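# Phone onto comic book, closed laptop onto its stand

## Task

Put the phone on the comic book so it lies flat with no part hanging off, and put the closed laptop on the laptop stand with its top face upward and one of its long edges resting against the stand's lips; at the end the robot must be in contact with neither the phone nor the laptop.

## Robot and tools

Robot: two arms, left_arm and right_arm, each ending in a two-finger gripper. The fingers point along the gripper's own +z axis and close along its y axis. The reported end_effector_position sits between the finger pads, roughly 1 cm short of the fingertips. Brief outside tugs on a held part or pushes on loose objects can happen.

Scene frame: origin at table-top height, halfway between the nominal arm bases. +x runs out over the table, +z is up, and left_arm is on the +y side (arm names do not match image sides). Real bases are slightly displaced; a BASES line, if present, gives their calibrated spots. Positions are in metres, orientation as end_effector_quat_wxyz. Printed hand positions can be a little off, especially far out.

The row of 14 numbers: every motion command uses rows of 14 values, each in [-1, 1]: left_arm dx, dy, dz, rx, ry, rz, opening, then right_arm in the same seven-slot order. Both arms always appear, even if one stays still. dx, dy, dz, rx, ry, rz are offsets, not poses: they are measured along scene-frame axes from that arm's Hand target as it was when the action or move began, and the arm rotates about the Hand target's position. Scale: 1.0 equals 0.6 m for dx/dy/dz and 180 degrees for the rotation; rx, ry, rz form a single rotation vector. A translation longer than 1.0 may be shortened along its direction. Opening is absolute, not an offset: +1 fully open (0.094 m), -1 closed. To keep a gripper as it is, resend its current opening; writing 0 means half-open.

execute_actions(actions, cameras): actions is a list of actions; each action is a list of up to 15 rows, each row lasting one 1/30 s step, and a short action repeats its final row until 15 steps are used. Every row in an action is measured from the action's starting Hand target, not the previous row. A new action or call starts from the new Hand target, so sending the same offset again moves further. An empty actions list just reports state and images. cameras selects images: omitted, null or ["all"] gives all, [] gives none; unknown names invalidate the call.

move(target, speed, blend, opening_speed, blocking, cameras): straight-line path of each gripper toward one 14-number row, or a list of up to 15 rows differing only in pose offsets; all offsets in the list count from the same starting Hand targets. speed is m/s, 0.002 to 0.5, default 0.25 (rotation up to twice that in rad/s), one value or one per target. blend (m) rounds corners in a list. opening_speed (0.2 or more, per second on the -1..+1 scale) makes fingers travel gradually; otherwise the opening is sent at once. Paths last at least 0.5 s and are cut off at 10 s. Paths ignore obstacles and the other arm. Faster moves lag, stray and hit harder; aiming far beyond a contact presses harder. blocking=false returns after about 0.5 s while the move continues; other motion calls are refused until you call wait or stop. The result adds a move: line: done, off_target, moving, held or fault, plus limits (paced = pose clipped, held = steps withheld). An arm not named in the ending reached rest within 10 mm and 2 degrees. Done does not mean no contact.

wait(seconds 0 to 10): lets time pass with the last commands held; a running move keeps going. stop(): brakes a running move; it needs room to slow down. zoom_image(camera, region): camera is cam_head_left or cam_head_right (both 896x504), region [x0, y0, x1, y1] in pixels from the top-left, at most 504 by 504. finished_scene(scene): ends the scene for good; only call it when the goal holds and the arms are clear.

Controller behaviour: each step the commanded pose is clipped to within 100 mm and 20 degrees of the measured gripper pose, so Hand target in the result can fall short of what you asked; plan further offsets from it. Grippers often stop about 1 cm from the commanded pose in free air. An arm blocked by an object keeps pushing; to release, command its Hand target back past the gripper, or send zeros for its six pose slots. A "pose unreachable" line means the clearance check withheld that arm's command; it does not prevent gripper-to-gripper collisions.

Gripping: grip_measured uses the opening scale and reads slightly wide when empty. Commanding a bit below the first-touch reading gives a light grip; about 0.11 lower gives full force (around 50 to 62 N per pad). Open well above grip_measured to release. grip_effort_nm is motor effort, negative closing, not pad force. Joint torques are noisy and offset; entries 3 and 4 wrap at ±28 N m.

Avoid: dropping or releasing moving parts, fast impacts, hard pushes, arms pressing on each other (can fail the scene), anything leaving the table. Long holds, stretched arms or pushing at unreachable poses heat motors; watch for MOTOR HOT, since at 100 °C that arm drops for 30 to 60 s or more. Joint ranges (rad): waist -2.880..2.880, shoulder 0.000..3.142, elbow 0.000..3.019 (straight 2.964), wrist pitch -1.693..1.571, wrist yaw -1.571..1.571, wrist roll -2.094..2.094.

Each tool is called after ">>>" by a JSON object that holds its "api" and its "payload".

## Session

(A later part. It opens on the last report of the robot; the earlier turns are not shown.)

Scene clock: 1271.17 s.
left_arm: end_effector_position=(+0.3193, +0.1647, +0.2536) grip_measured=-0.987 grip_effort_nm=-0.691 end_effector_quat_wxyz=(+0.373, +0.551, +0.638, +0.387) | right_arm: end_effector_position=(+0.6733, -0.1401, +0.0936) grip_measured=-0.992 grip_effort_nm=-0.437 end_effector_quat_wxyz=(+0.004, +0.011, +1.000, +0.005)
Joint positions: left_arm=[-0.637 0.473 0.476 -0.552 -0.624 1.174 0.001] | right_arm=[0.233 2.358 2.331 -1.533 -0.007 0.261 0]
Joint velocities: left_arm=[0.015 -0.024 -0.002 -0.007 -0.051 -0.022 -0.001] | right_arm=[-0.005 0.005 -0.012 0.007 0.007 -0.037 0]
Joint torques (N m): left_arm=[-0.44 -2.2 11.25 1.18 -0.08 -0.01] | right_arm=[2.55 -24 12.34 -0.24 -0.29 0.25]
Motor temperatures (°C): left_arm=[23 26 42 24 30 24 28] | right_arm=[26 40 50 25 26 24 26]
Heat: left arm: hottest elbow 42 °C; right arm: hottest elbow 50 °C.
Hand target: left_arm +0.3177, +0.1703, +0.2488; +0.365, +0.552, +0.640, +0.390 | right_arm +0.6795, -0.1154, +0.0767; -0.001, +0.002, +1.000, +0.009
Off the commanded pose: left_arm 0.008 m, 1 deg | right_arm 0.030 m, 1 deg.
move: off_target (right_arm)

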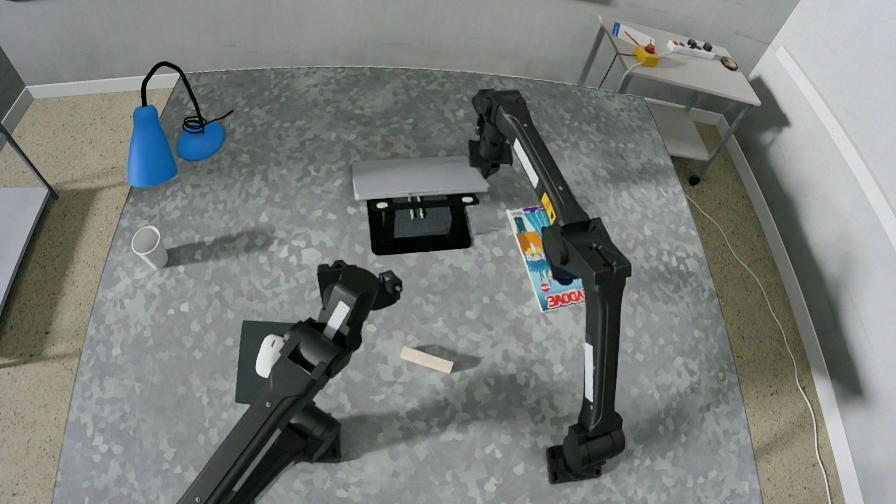

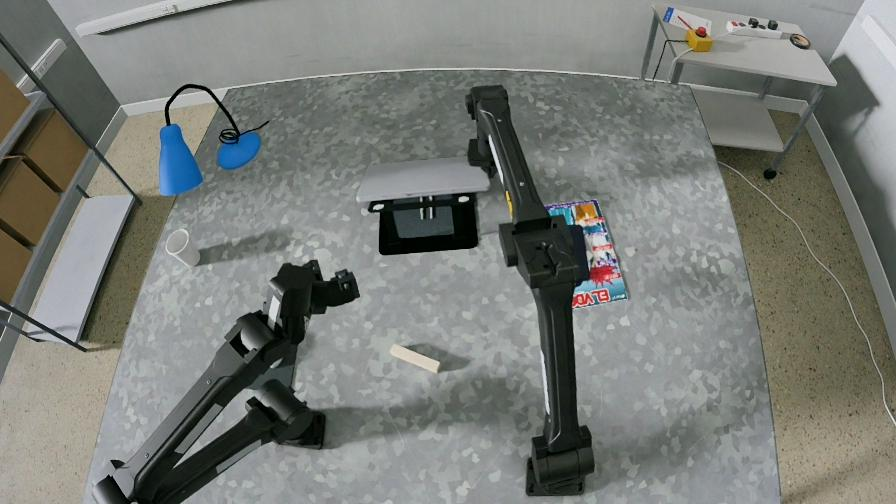

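>>> {"api": "move", "payload": {"target": [[0,0,0,0,0,0,-1,0,-0.15,0,0,0,0,-1],[0,0,0,0,0,0,-1,-0.1,-0.25,0.3,0,0,0,-1]], "speed": 0.12, "blend": 0.02}}

>>> {"api": "zoom_image", "payload": {"camera": "cam_head_left", "region": [340, 140, 510, 220]}}

>>> {"api": "zoom_image", "payload": {"camera": "cam_head_right", "region": [340, 140, 510, 220]}}

Scene clock: 1277.63 s.
left_arm: end_effector_position=(+0.3193, +0.1647, +0.2536) grip_measured=-0.987 grip_effort_nm=-0.691 end_effector_quat_wxyz=(+0.373, +0.551, +0.638, +0.387) | right_arm: end_effector_position=(+0.6242, -0.2556, +0.2596) grip_measured=-0.992 grip_effort_nm=-0.432 end_effector_quat_wxyz=(+0.042, +0.001, +0.999, +0.011)
Joint positions: left_arm=[-0.637 0.473 0.476 -0.552 -0.624 1.174 0.001] | right_arm=[0.077 2.057 2.244 -1.673 -0.016 0.084 0]
Joint velocities: left_arm=[-0.005 -0.005 -0.002 -0.002 -0.081 0.022 0] | right_arm=[-0.015 -0.005 -0.017 -0.012 0.022 -0.081 0]
Joint torques (N m): left_arm=[-0.32 -1.9 10.99 1.29 -0.08 0.02] | right_arm=[-0.26 -25.35 7.45 -0.06 -0.06 0.08]
Motor temperatures (°C): left_arm=[23 25 42 24 30 24 28] | right_arm=[26 41 49 25 26 24 26]
Heat: left arm: hottest elbow 42 °C; right arm: hottest elbow 49 °C.
Hand target: left_arm +0.3177, +0.1703, +0.2488; +0.365, +0.552, +0.640, +0.390 | right_arm +0.6196, -0.2625, +0.2596; +0.001, +0.002, +1.000, +0.008
Off the commanded pose: left_arm 0.008 m, 1 deg | right_arm 0.011 m, 5 deg.
joint sent to its limit (right arm) — joint 4 (wrist pitch), lower limit. The joint targets are off in position and orientation.
move: off_target (right_arm)

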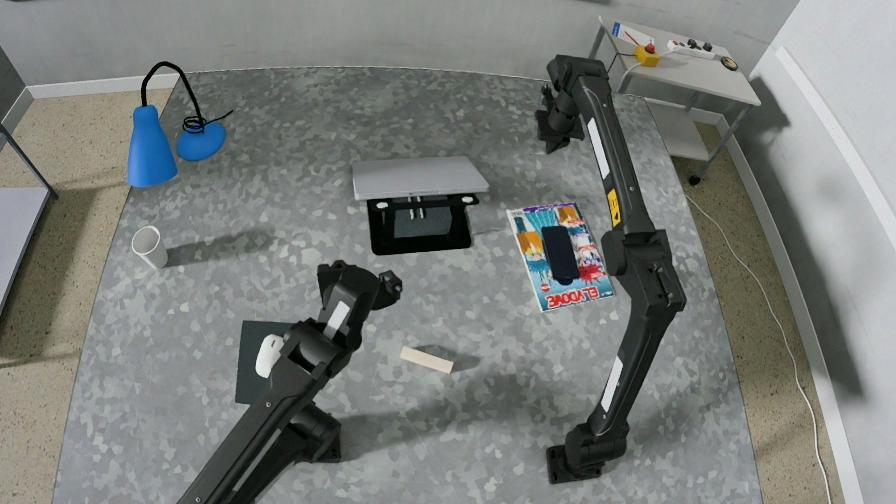

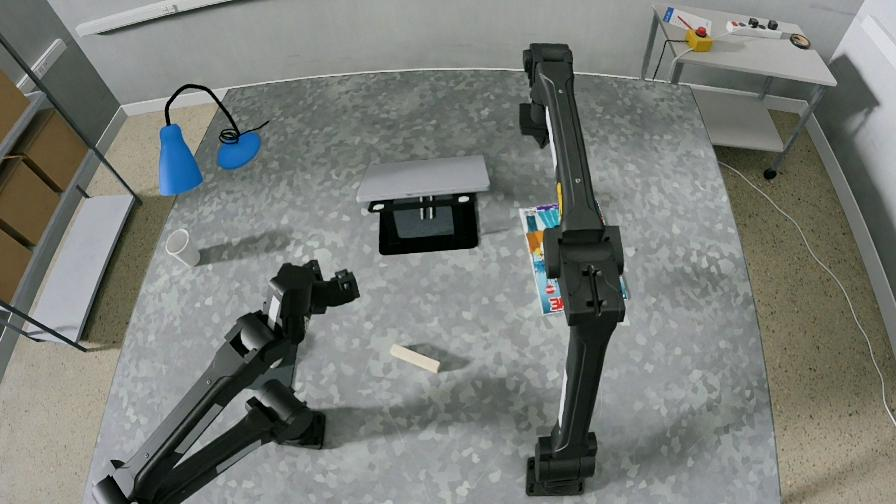

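Scaled by 2.965.

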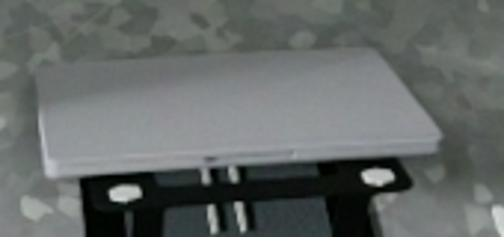

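Scaled by 2.965.

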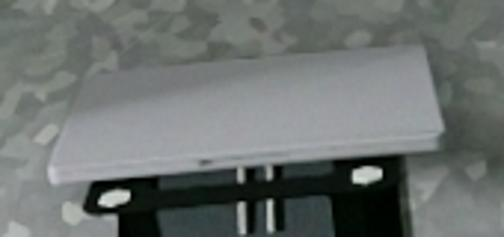

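>>> {"api": "zoom_image", "payload": {"camera": "cam_head_left", "region": [345, 145, 415, 175]}}

>>> {"api": "zoom_image", "payload": {"camera": "cam_head_left", "region": [410, 145, 480, 175]}}

>>> {"api": "zoom_image", "payload": {"camera": "cam_head_right", "region": [355, 145, 425, 175]}}

>>> {"api": "zoom_image", "payload": {"camera": "cam_head_left", "region": [350, 180, 500, 260]}}

Scaled by 7.200.

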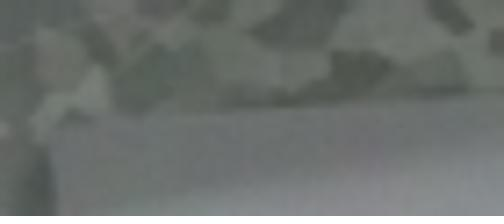

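Scaled by 7.200.

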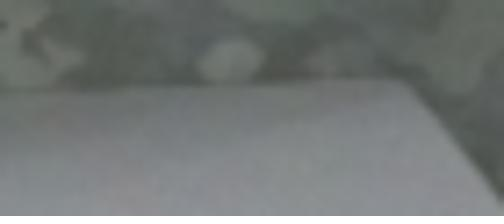

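Scaled by 7.200.

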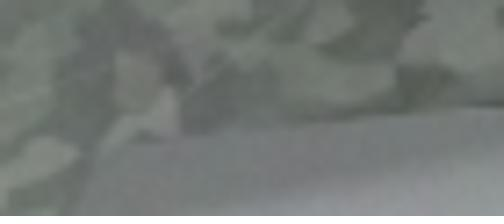

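Scaled by 3.360.

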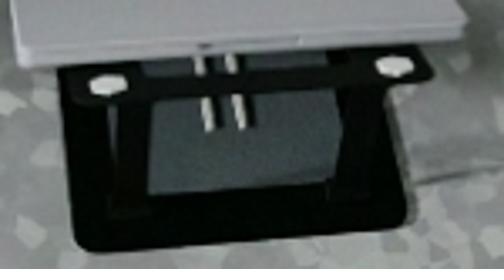

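>>> {"api": "zoom_image", "payload": {"camera": "cam_head_left", "region": [490, 190, 640, 320]}}

Scaled by 3.360.

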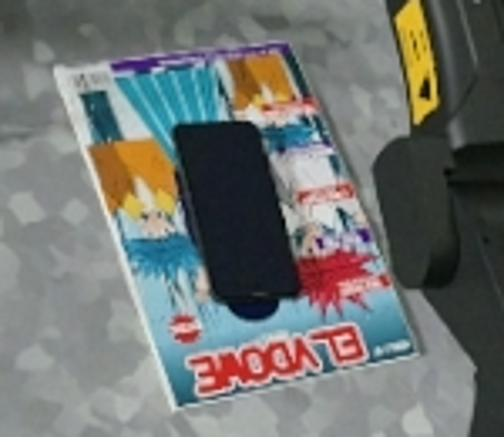

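>>> {"api": "move", "payload": {"target": [0.287,-0.07,0.0,-0.038,0.358,0,-1,-0.149,0.246,-0.016,0,0,0,-1], "speed": 0.2}}

>>> {"api": "zoom_image", "payload": {"camera": "cam_head_left", "region": [330, 140, 530, 260]}}

Scene clock: 1382.13 s.
left_arm: end_effector_position=(+0.4707, +0.1256, +0.2238) grip_measured=-0.987 grip_effort_nm=-0.691 end_effector_quat_wxyz=(-0.030, +0.655, +0.755, -0.003) | right_arm: end_effector_position=(+0.5364, -0.1171, +0.2384) grip_measured=-0.992 grip_effort_nm=-0.437 end_effector_quat_wxyz=(-0.012, +0.003, +1.000, +0.004)
Joint positions: left_arm=[-0.296 1.565 1.459 -1.522 -0.02 1.161 0.001] | right_arm=[0.322 1.938 2.003 -1.655 -0.016 0.333 0]
Joint velocities: left_arm=[-0.005 -0.005 -0.012 0.012 -0.051 0.022 0.001] | right_arm=[-0.015 -0.005 -0.002 -0.007 0.007 -0.007 0]
Joint torques (N m): left_arm=[-0.03 -14.1 16.5 -0.21 0.14 0.08] | right_arm=[1.2 -25.11 7.27 0.44 -0.02 0.2]
Motor temperatures (°C): left_arm=[22 25 42 24 29 23 28] | right_arm=[26 46 43 25 25 24 26]
Heat: left arm: hottest elbow 42 °C; right arm: hottest shoulder 46 °C.
Hand target: left_arm +0.4904, +0.1262, +0.2452; -0.008, +0.653, +0.757, +0.005 | right_arm +0.5313, -0.1131, +0.2485; -0.001, +0.002, +1.000, +0.009
Off the commanded pose: left_arm 0.032 m, 3 deg | right_arm 0.013 m, 2 deg.
move: off_target (left_arm, right_arm)

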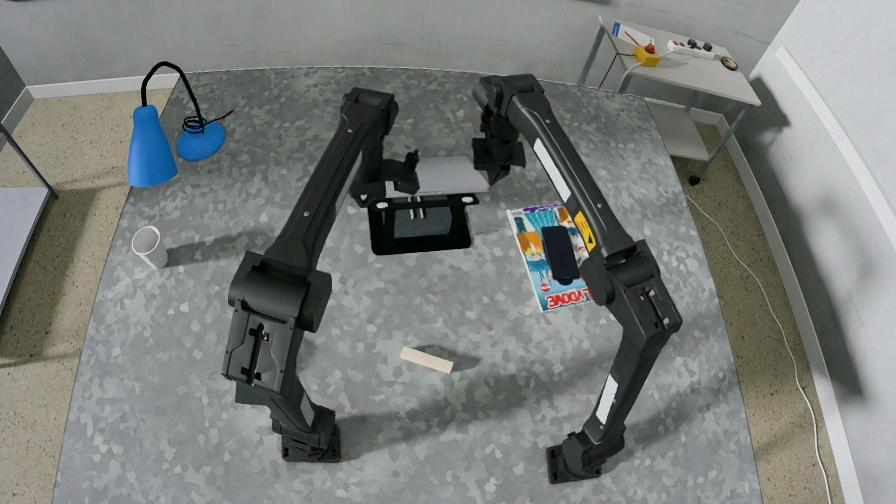

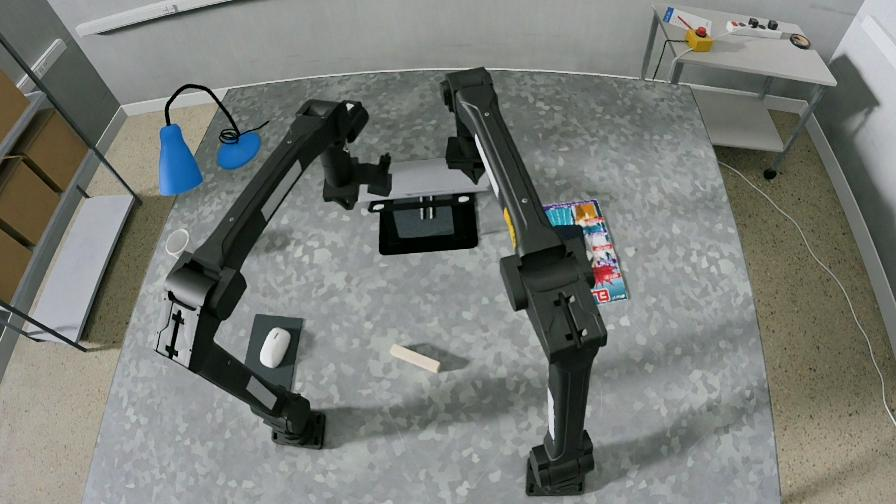

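Scaled by 2.520.

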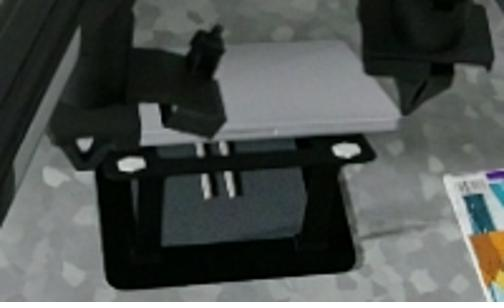

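>>> {"api": "zoom_image", "payload": {"camera": "cam_head_left", "region": [340, 150, 430, 220]}}

>>> {"api": "zoom_image", "payload": {"camera": "cam_head_right", "region": [310, 150, 400, 220]}}

>>> {"api": "zoom_image", "payload": {"camera": "cam_head_left", "region": [450, 140, 540, 210]}}

>>> {"api": "zoom_image", "payload": {"camera": "cam_head_right", "region": [430, 140, 520, 210]}}

Scaled by 5.600.

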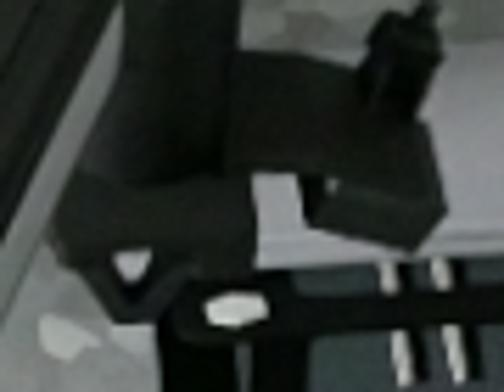

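Scaled by 5.600.

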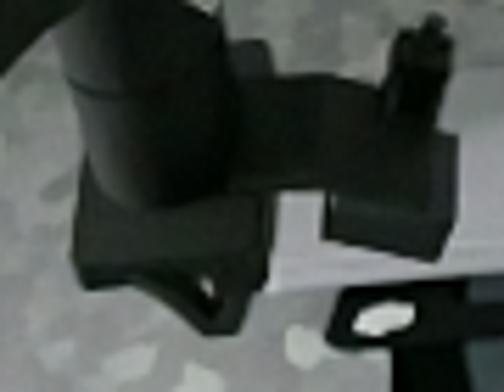

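Scaled by 5.600.

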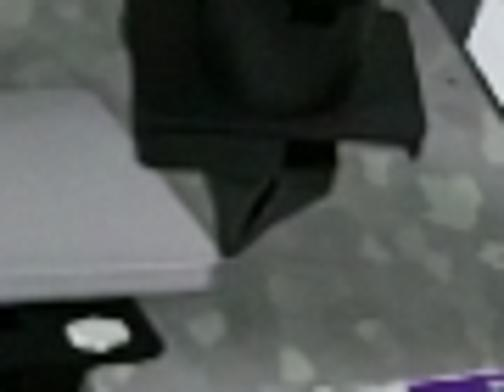

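Scaled by 5.600.

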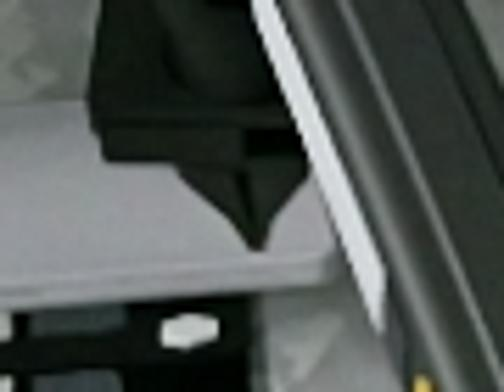

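>>> {"api": "move", "payload": {"target": [0,0.037,-0.165,0,0,0,-1,0,-0.015,-0.19,0,0,0,-1], "speed": 0.1}}

>>> {"api": "zoom_image", "payload": {"camera": "cam_head_left", "region": [340, 140, 520, 230]}}

>>> {"api": "zoom_image", "payload": {"camera": "cam_head_right", "region": [330, 140, 510, 230]}}

Scene clock: 1402.93 s.
left_arm: end_effector_position=(+0.4876, +0.1422, +0.1534) grip_measured=-0.987 grip_effort_nm=-0.686 end_effector_quat_wxyz=(-0.007, +0.655, +0.756, +0.008) | right_arm: end_effector_position=(+0.5305, -0.1191, +0.1370) grip_measured=-0.992 grip_effort_nm=-0.437 end_effector_quat_wxyz=(-0.002, +0.002, +1.000, +0.008)
Joint positions: left_arm=[-0.252 1.599 1.313 -1.289 -0.02 1.205 0.001] | right_arm=[0.322 1.926 1.718 -1.361 -0.016 0.332 0]
Joint velocities: left_arm=[-0.015 0.005 0.002 -0.012 0.007 0.022 0.001] | right_arm=[0.005 -0.015 0.007 0.002 -0.007 -0.051 0.001]
Joint torques (N m): left_arm=[-0.44 -14.39 9.16 0.49 0.22 0.11] | right_arm=[-0.03 -23.12 7.01 0.21 -0.01 0.1]
Motor temperatures (°C): left_arm=[22 26 43 24 29 23 28] | right_arm=[26 43 43 25 25 23 26]
Heat: left arm: hottest elbow 43 °C; right arm: hottest shoulder 43 °C.
Hand target: left_arm +0.4892, +0.1480, +0.1460; -0.008, +0.653, +0.757, +0.005 | right_arm +0.5305, -0.1240, +0.1347; -0.001, +0.002, +1.000, +0.009
Off the commanded pose: left_arm 0.010 m, 0 deg | right_arm 0.004 m, 0 deg.
move: done

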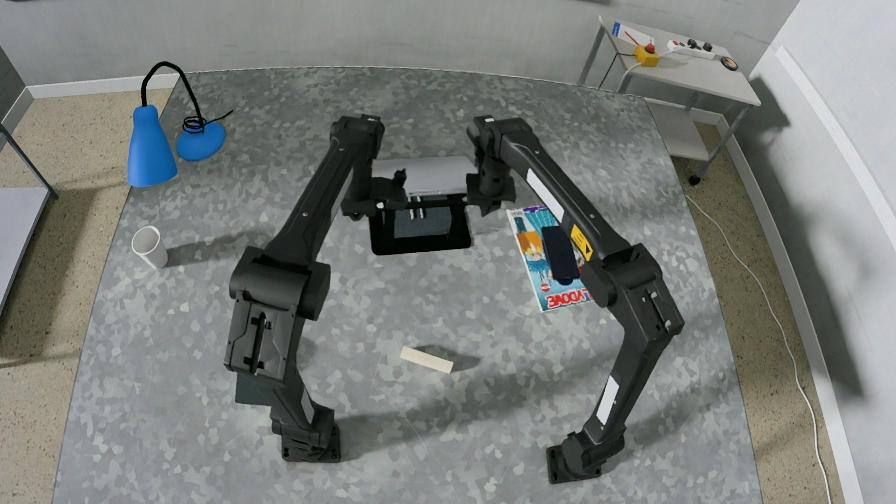

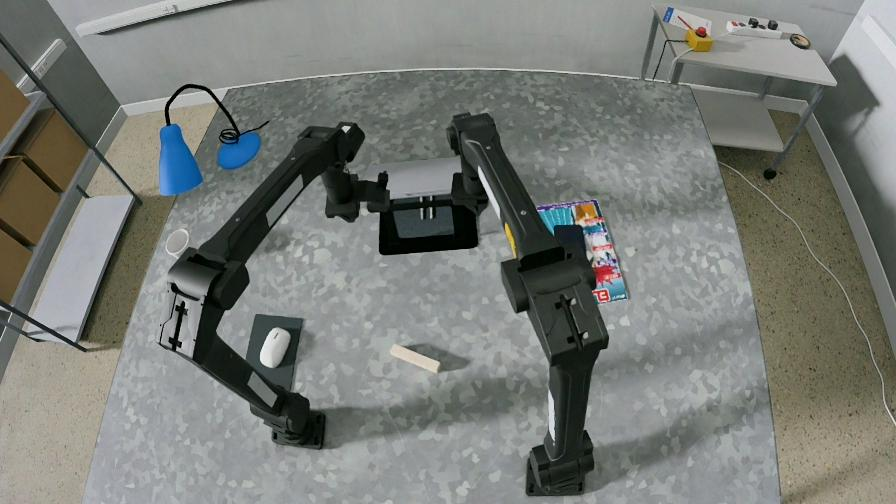

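Scaled by 2.800.

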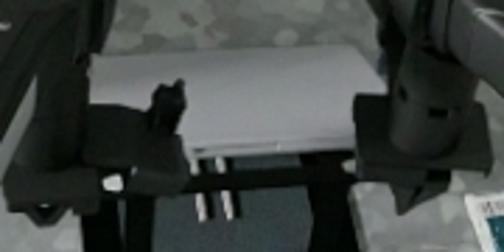

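Scaled by 2.800.

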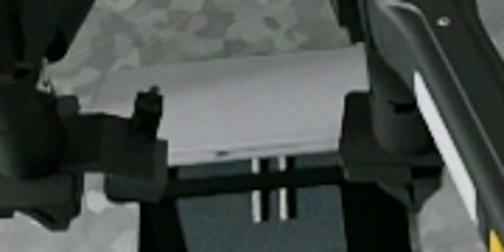

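>>> {"api": "move", "payload": {"target": [[0,0,-0.045,0,0,0,-1,0,0,-0.03,0,0,0,-1],[0.05,0,-0.045,0,0,0,-1,0.05,0,-0.03,0,0,0,-1]], "speed": 0.06}}

>>> {"api": "zoom_image", "payload": {"camera": "cam_head_left", "region": [340, 140, 520, 230]}}

>>> {"api": "zoom_image", "payload": {"camera": "cam_head_right", "region": [330, 140, 510, 230]}}

Scene clock: 1407.77 s.
left_arm: end_effector_position=(+0.4926, +0.1467, +0.1030) grip_measured=-0.987 grip_effort_nm=-0.686 end_effector_quat_wxyz=(-0.030, +0.655, +0.755, -0.006) | right_arm: end_effector_position=(+0.5414, -0.1246, +0.1122) grip_measured=-0.992 grip_effort_nm=-0.437 end_effector_quat_wxyz=(-0.010, +0.001, +1.000, +0.005)
Joint positions: left_arm=[-0.24 1.687 1.282 -1.225 -0.019 1.217 0.001] | right_arm=[0.308 1.975 1.727 -1.337 -0.016 0.315 0]
Joint velocities: left_arm=[0.005 0.005 -0.012 0.002 0.007 -0.066 0] | right_arm=[0.005 -0.005 0.002 -0.007 0.037 -0.051 0.001]
Joint torques (N m): left_arm=[-0.15 -15.68 15.31 0.34 0.11 0.13] | right_arm=[-0.21 -20.84 12.37 -0.34 0 0.09]
Motor temperatures (°C): left_arm=[22 26 43 24 29 23 28] | right_arm=[26 44 43 25 25 23 26]
Heat: left arm: hottest elbow 43 °C; right arm: hottest shoulder 44 °C.
Hand target: left_arm +0.5189, +0.1474, +0.1190; -0.008, +0.653, +0.757, +0.005 | right_arm +0.5604, -0.1247, +0.1164; -0.001, +0.002, +1.000, +0.009
Off the commanded pose: left_arm 0.031 m, 3 deg | right_arm 0.020 m, 1 deg.
move: off_target (left_arm, right_arm)

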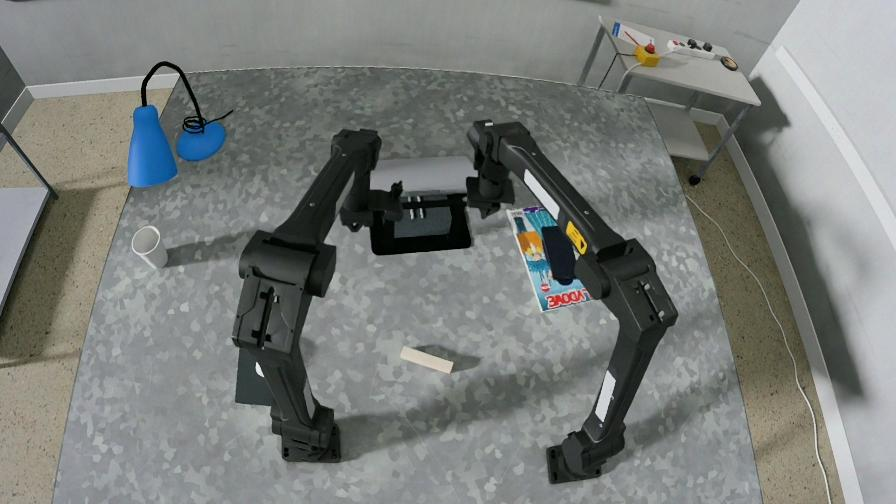

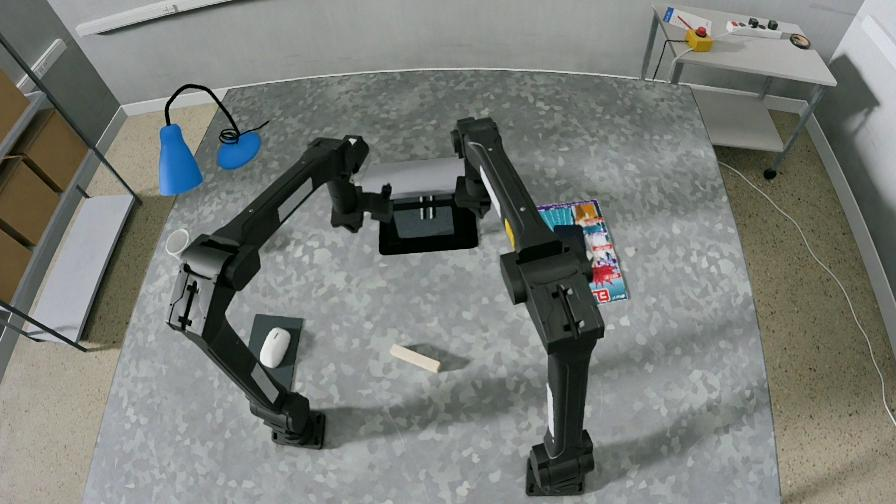

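Scaled by 2.800.

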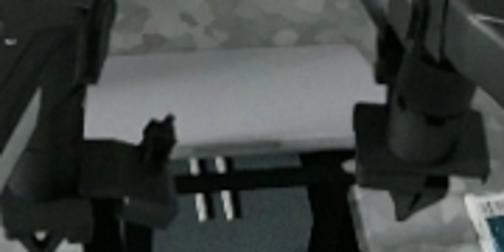

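Scaled by 2.800.

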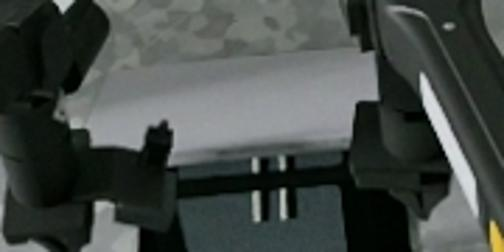

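>>> {"api": "move", "payload": {"target": [0.05,0,0,0,0,0,-1,0.05,0,0,0,0,0,-1], "speed": 0.05}}

>>> {"api": "zoom_image", "payload": {"camera": "cam_head_left", "region": [340, 140, 520, 230]}}

>>> {"api": "zoom_image", "payload": {"camera": "cam_head_right", "region": [330, 140, 510, 230]}}

Scene clock: 1412.60 s.
left_arm: end_effector_position=(+0.5246, +0.1447, +0.1024) grip_measured=-0.987 grip_effort_nm=-0.686 end_effector_quat_wxyz=(-0.026, +0.655, +0.755, -0.004) | right_arm: end_effector_position=(+0.5717, -0.1236, +0.1155) grip_measured=-0.992 grip_effort_nm=-0.437 end_effector_quat_wxyz=(-0.007, +0.001, +1.000, +0.006)
Joint positions: left_arm=[-0.23 1.759 1.378 -1.24 -0.019 1.227 0.001] | right_arm=[0.295 2.05 1.856 -1.387 -0.016 0.301 0]
Joint velocities: left_arm=[-0.005 -0.005 0.002 -0.022 -0.066 0.007 -0.001] | right_arm=[-0.005 0.005 -0.002 -0.012 0.037 -0.095 0]
Joint torques (N m): left_arm=[0.09 -16.62 15.65 -0.16 0.08 0.1] | right_arm=[-0.21 -22.01 12.49 -0.21 0 0.09]
Motor temperatures (°C): left_arm=[22 27 44 24 29 23 28] | right_arm=[26 44 44 25 25 23 26]
Heat: left arm: hottest elbow 44 °C; right arm: hottest shoulder 44 °C.
Hand target: left_arm +0.5489, +0.1471, +0.1185; -0.008, +0.653, +0.757, +0.005 | right_arm +0.5903, -0.1250, +0.1163; -0.001, +0.002, +1.000, +0.009
Off the commanded pose: left_arm 0.030 m, 2 deg | right_arm 0.019 m, 1 deg.
move: off_target (left_arm, right_arm)

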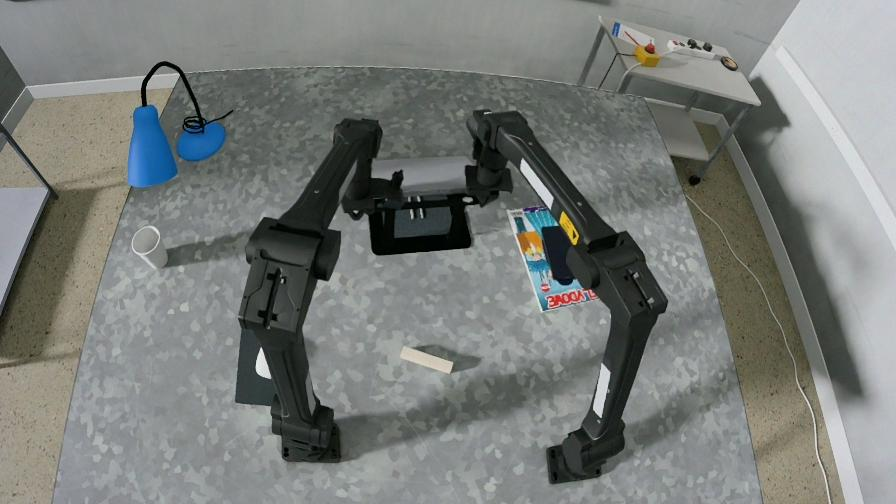

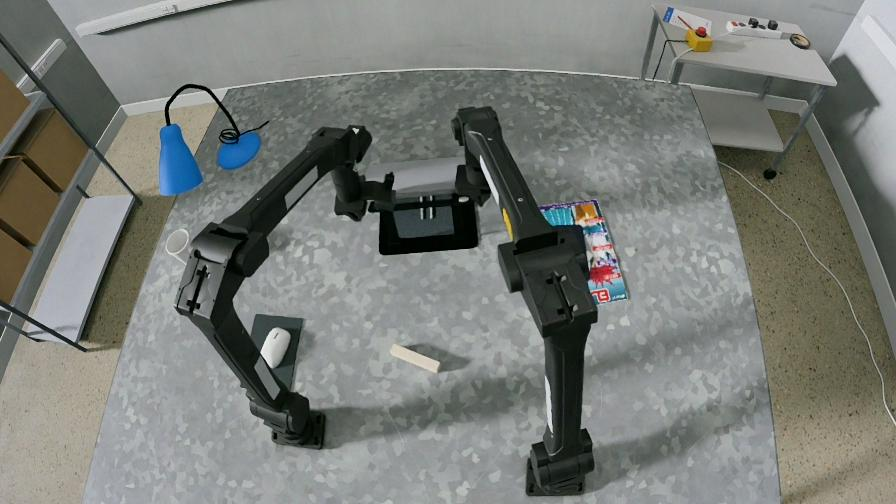

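Scaled by 2.800.

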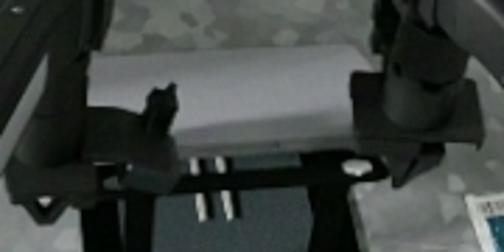

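Scaled by 2.800.

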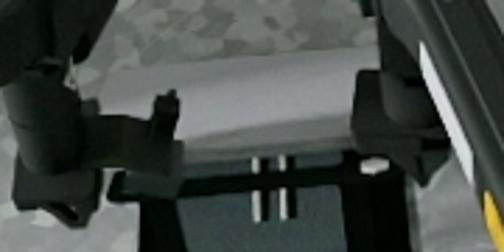

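>>> {"api": "move", "payload": {"target": [0.03,0,0,0,0,0,-1,0.025,0,0,0,0,0,-1], "speed": 0.04}}

>>> {"api": "zoom_image", "payload": {"camera": "cam_head_left", "region": [340, 140, 520, 230]}}

>>> {"api": "zoom_image", "payload": {"camera": "cam_head_right", "region": [330, 140, 510, 230]}}

Scene clock: 1416.37 s.
left_arm: end_effector_position=(+0.5422, +0.1439, +0.1024) grip_measured=-0.987 grip_effort_nm=-0.686 end_effector_quat_wxyz=(-0.027, +0.655, +0.755, -0.005) | right_arm: end_effector_position=(+0.5803, -0.1229, +0.1176) grip_measured=-0.992 grip_effort_nm=-0.437 end_effector_quat_wxyz=(-0.014, -0.002, +1.000, +0.004)
Joint positions: left_arm=[-0.225 1.802 1.438 -1.259 -0.019 1.233 0.001] | right_arm=[0.292 2.084 1.916 -1.428 -0.016 0.294 0]
Joint velocities: left_arm=[-0.005 -0.015 -0.012 -0.022 -0.007 -0.051 0.001] | right_arm=[0.005 0.015 0.007 0.002 -0.007 0.007 0]
Joint torques (N m): left_arm=[-0.73 -17.32 15.62 -0.28 0.07 0.09] | right_arm=[-0.56 -20.95 13.31 0.23 0.02 0.1]
Motor temperatures (°C): left_arm=[22 27 44 24 29 23 28] | right_arm=[26 43 45 25 25 23 26]
Heat: left arm: hottest elbow 44 °C; right arm: hottest elbow 45 °C.
Hand target: left_arm +0.5669, +0.1467, +0.1185; -0.008, +0.653, +0.757, +0.005 | right_arm +0.6055, -0.1254, +0.1161; -0.001, +0.002, +1.000, +0.009
Off the commanded pose: left_arm 0.030 m, 2 deg | right_arm 0.025 m, 2 deg.
move: off_target (left_arm, right_arm)

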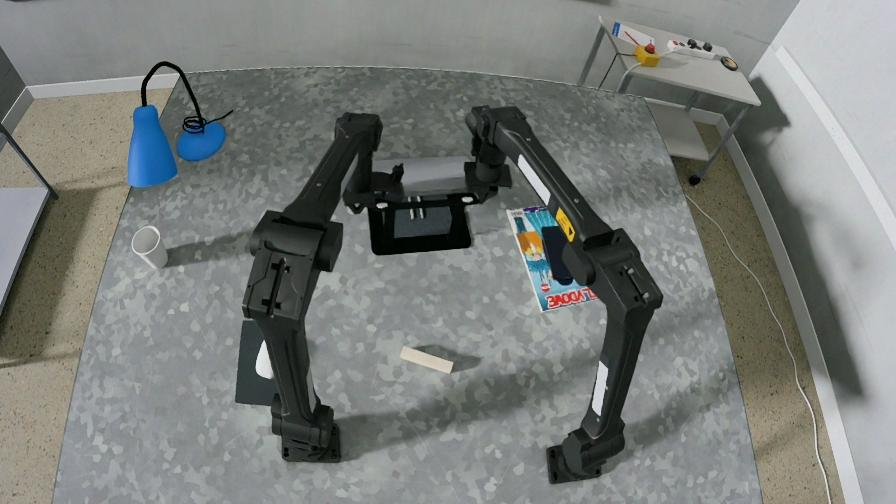

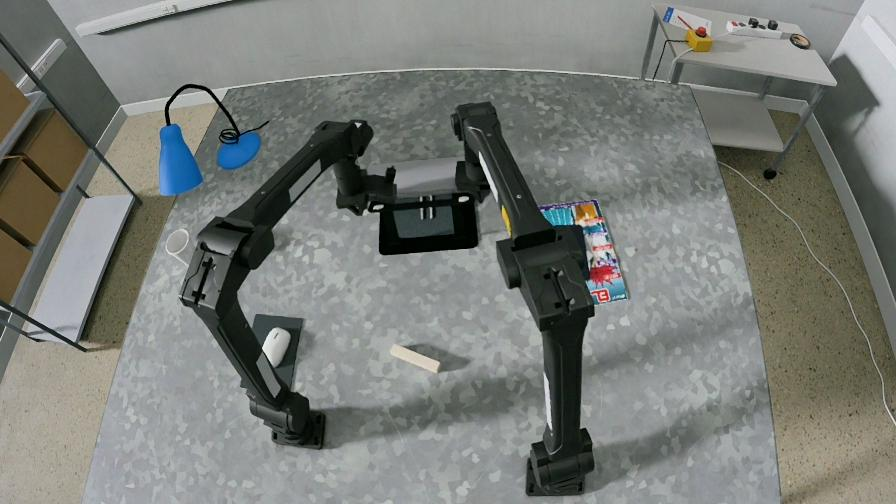

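Scaled by 2.800.

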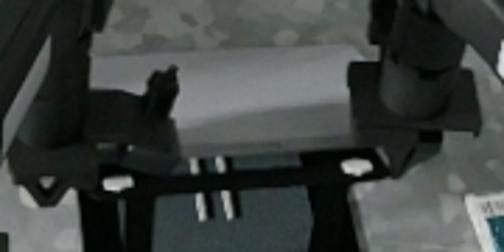

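Scaled by 2.800.

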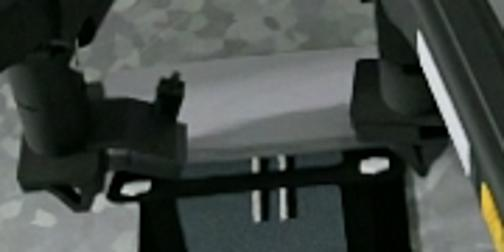

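>>> {"api": "move", "payload": {"target": [0.03,0,0,0,0,0,-1,0.02,0,0,0,0,0,-1], "speed": 0.04}}

>>> {"api": "zoom_image", "payload": {"camera": "cam_head_left", "region": [340, 140, 520, 230]}}

>>> {"api": "zoom_image", "payload": {"camera": "cam_head_right", "region": [330, 140, 510, 230]}}

Scene clock: 1420.33 s.
left_arm: end_effector_position=(+0.5496, +0.1449, +0.1025) grip_measured=-0.987 grip_effort_nm=-0.681 end_effector_quat_wxyz=(-0.038, +0.657, +0.753, -0.011) | right_arm: end_effector_position=(+0.5875, -0.1220, +0.1182) grip_measured=-0.992 grip_effort_nm=-0.442 end_effector_quat_wxyz=(-0.021, -0.003, +1.000, +0.004)
Joint positions: left_arm=[-0.221 1.835 1.485 -1.298 -0.019 1.243 0.001] | right_arm=[0.289 2.115 1.969 -1.463 -0.019 0.288 0]
Joint velocities: left_arm=[0.005 -0.005 -0.002 -0.007 -0.051 0.037 0] | right_arm=[0.005 0.015 0.007 0.012 -0.066 0.007 -0.002]
Joint torques (N m): left_arm=[-0.26 -17.2 17.28 0.46 0.04 0.07] | right_arm=[-0.73 -21.48 13.63 0.4 0.12 0.1]
Motor temperatures (°C): left_arm=[22 27 45 24 29 23 28] | right_arm=[26 44 45 25 25 23 26]
Heat: left arm: hottest elbow 45 °C; right arm: hottest elbow 45 °C.
Hand target: left_arm +0.5850, +0.1465, +0.1183; -0.008, +0.653, +0.757, +0.005 | right_arm +0.6174, -0.1254, +0.1160; -0.001, +0.002, +1.000, +0.009
Off the commanded pose: left_arm 0.039 m, 4 deg | right_arm 0.030 m, 2 deg.
move: off_target (left_arm, right_arm)

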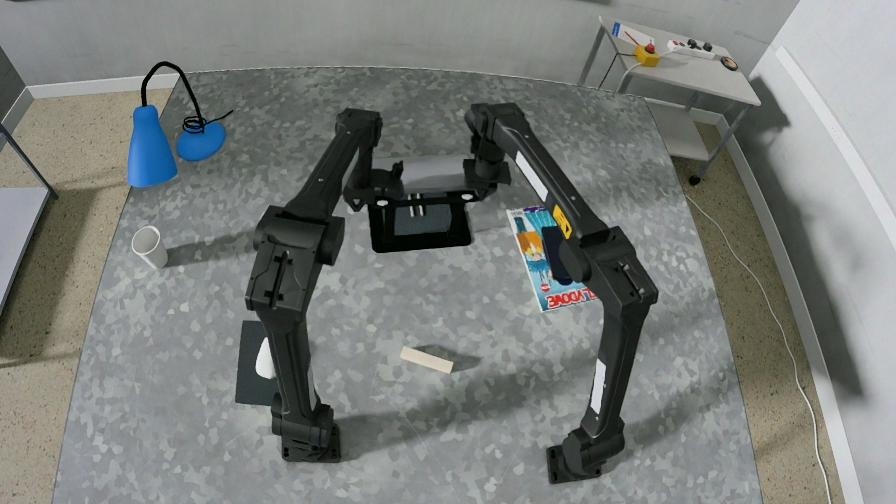

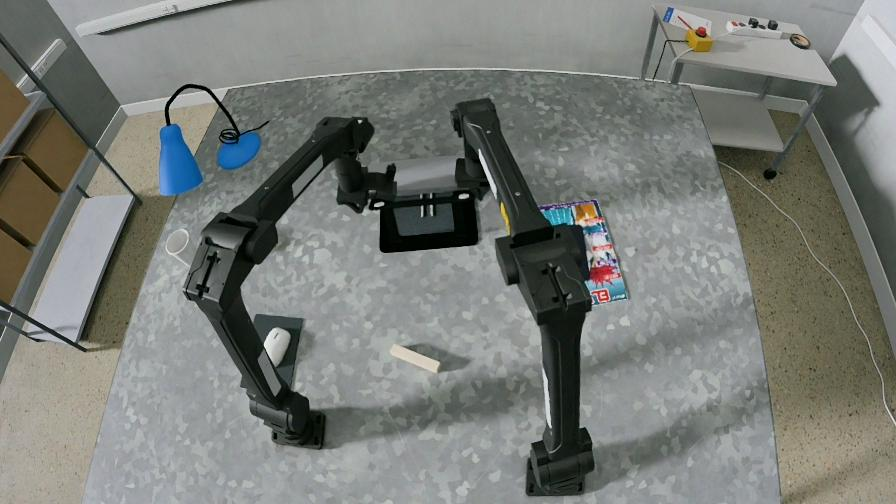

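Scaled by 2.800.

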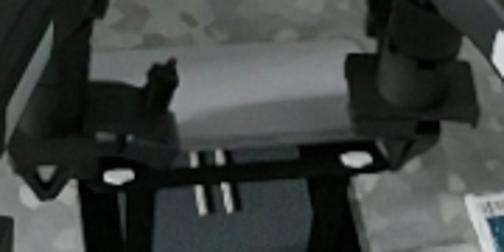

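Scaled by 2.800.

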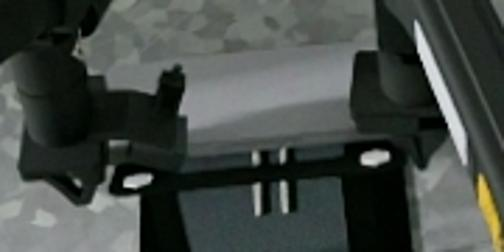

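>>> {"api": "move", "payload": {"target": [[-0.2,0,0.0,0,0,0,-1,-0.2,-0.0,0,0,0,0,-1],[-0.27,0.05,0.2,0,0,0,-1,-0.3,-0.1,0.2,0,0,0,-1]], "speed": 0.12, "blend": 0.02}}

>>> {"api": "zoom_image", "payload": {"camera": "cam_head_left", "region": [340, 140, 520, 260]}}

>>> {"api": "zoom_image", "payload": {"camera": "cam_head_right", "region": [340, 140, 520, 260]}}

Scene clock: 1426.53 s.
left_arm: end_effector_position=(+0.4069, +0.1769, +0.2089) grip_measured=-0.987 grip_effort_nm=-0.681 end_effector_quat_wxyz=(-0.039, +0.655, +0.755, -0.012) | right_arm: end_effector_position=(+0.4397, -0.1745, +0.2321) grip_measured=-0.992 grip_effort_nm=-0.442 end_effector_quat_wxyz=(-0.003, +0.000, +1.000, +0.009)
Joint positions: left_arm=[-0.209 1.395 1.234 -1.489 -0.019 1.248 0.001] | right_arm=[0.274 1.617 1.544 -1.498 -0.019 0.28 0]
Joint velocities: left_arm=[-0.005 -0.005 -0.007 -0.017 -0.051 -0.037 -0.001] | right_arm=[-0.015 -0.015 -0.007 -0.007 0.051 -0.007 0]
Joint torques (N m): left_arm=[0.03 -13.39 16.47 -0.34 0.04 0.08] | right_arm=[-0.32 -18.73 8.18 -0.12 0.09 0.08]
Motor temperatures (°C): left_arm=[22 27 45 24 28 23 28] | right_arm=[26 43 45 25 25 23 26]
Heat: left arm: hottest elbow 45 °C; right arm: hottest elbow 45 °C.
Hand target: left_arm +0.4248, +0.1795, +0.2392; -0.008, +0.653, +0.757, +0.005 | right_arm +0.4376, -0.1814, +0.2381; -0.001, +0.002, +1.000, +0.009
Off the commanded pose: left_arm 0.034 m, 4 deg | right_arm 0.012 m, 0 deg.
move: off_target (left_arm, right_arm)

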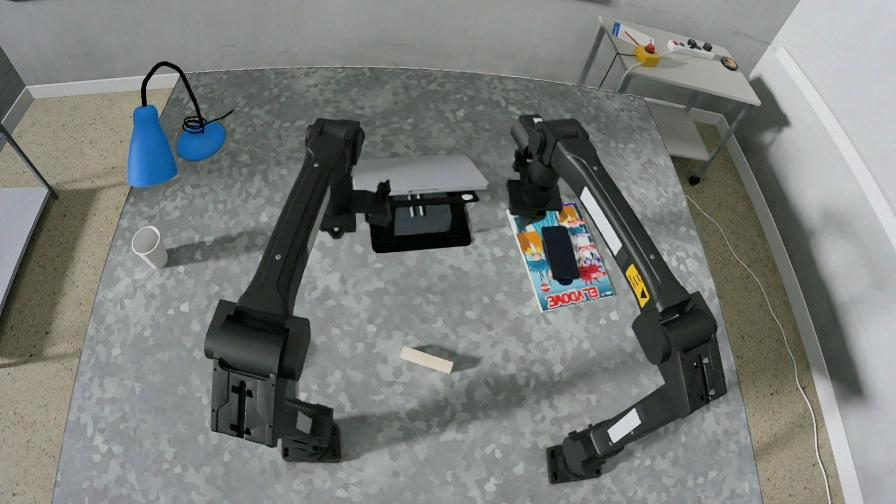

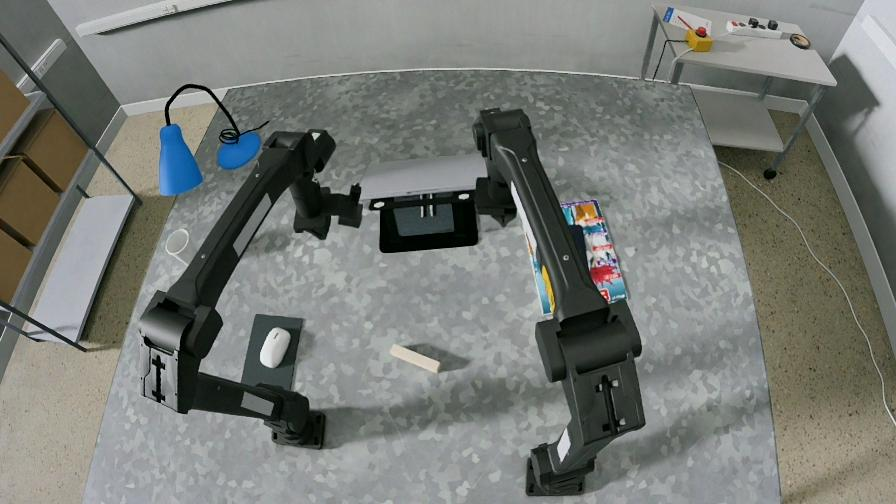

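Scaled by 2.800.

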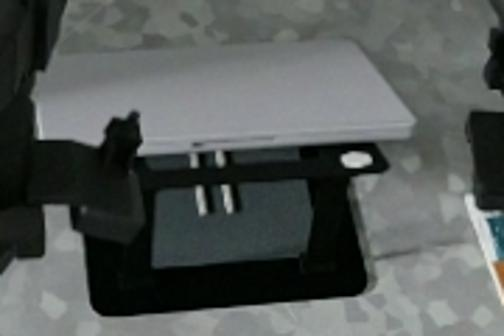

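Scaled by 2.800.

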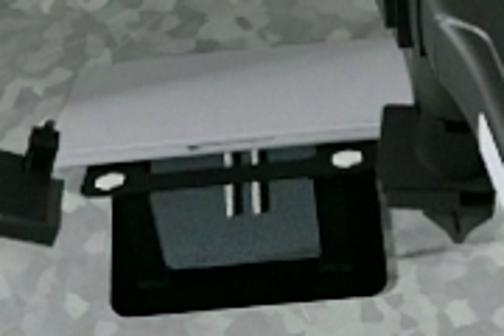

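>>> {"api": "finished_scene", "payload": {"scene": 1}}

The scene is finished.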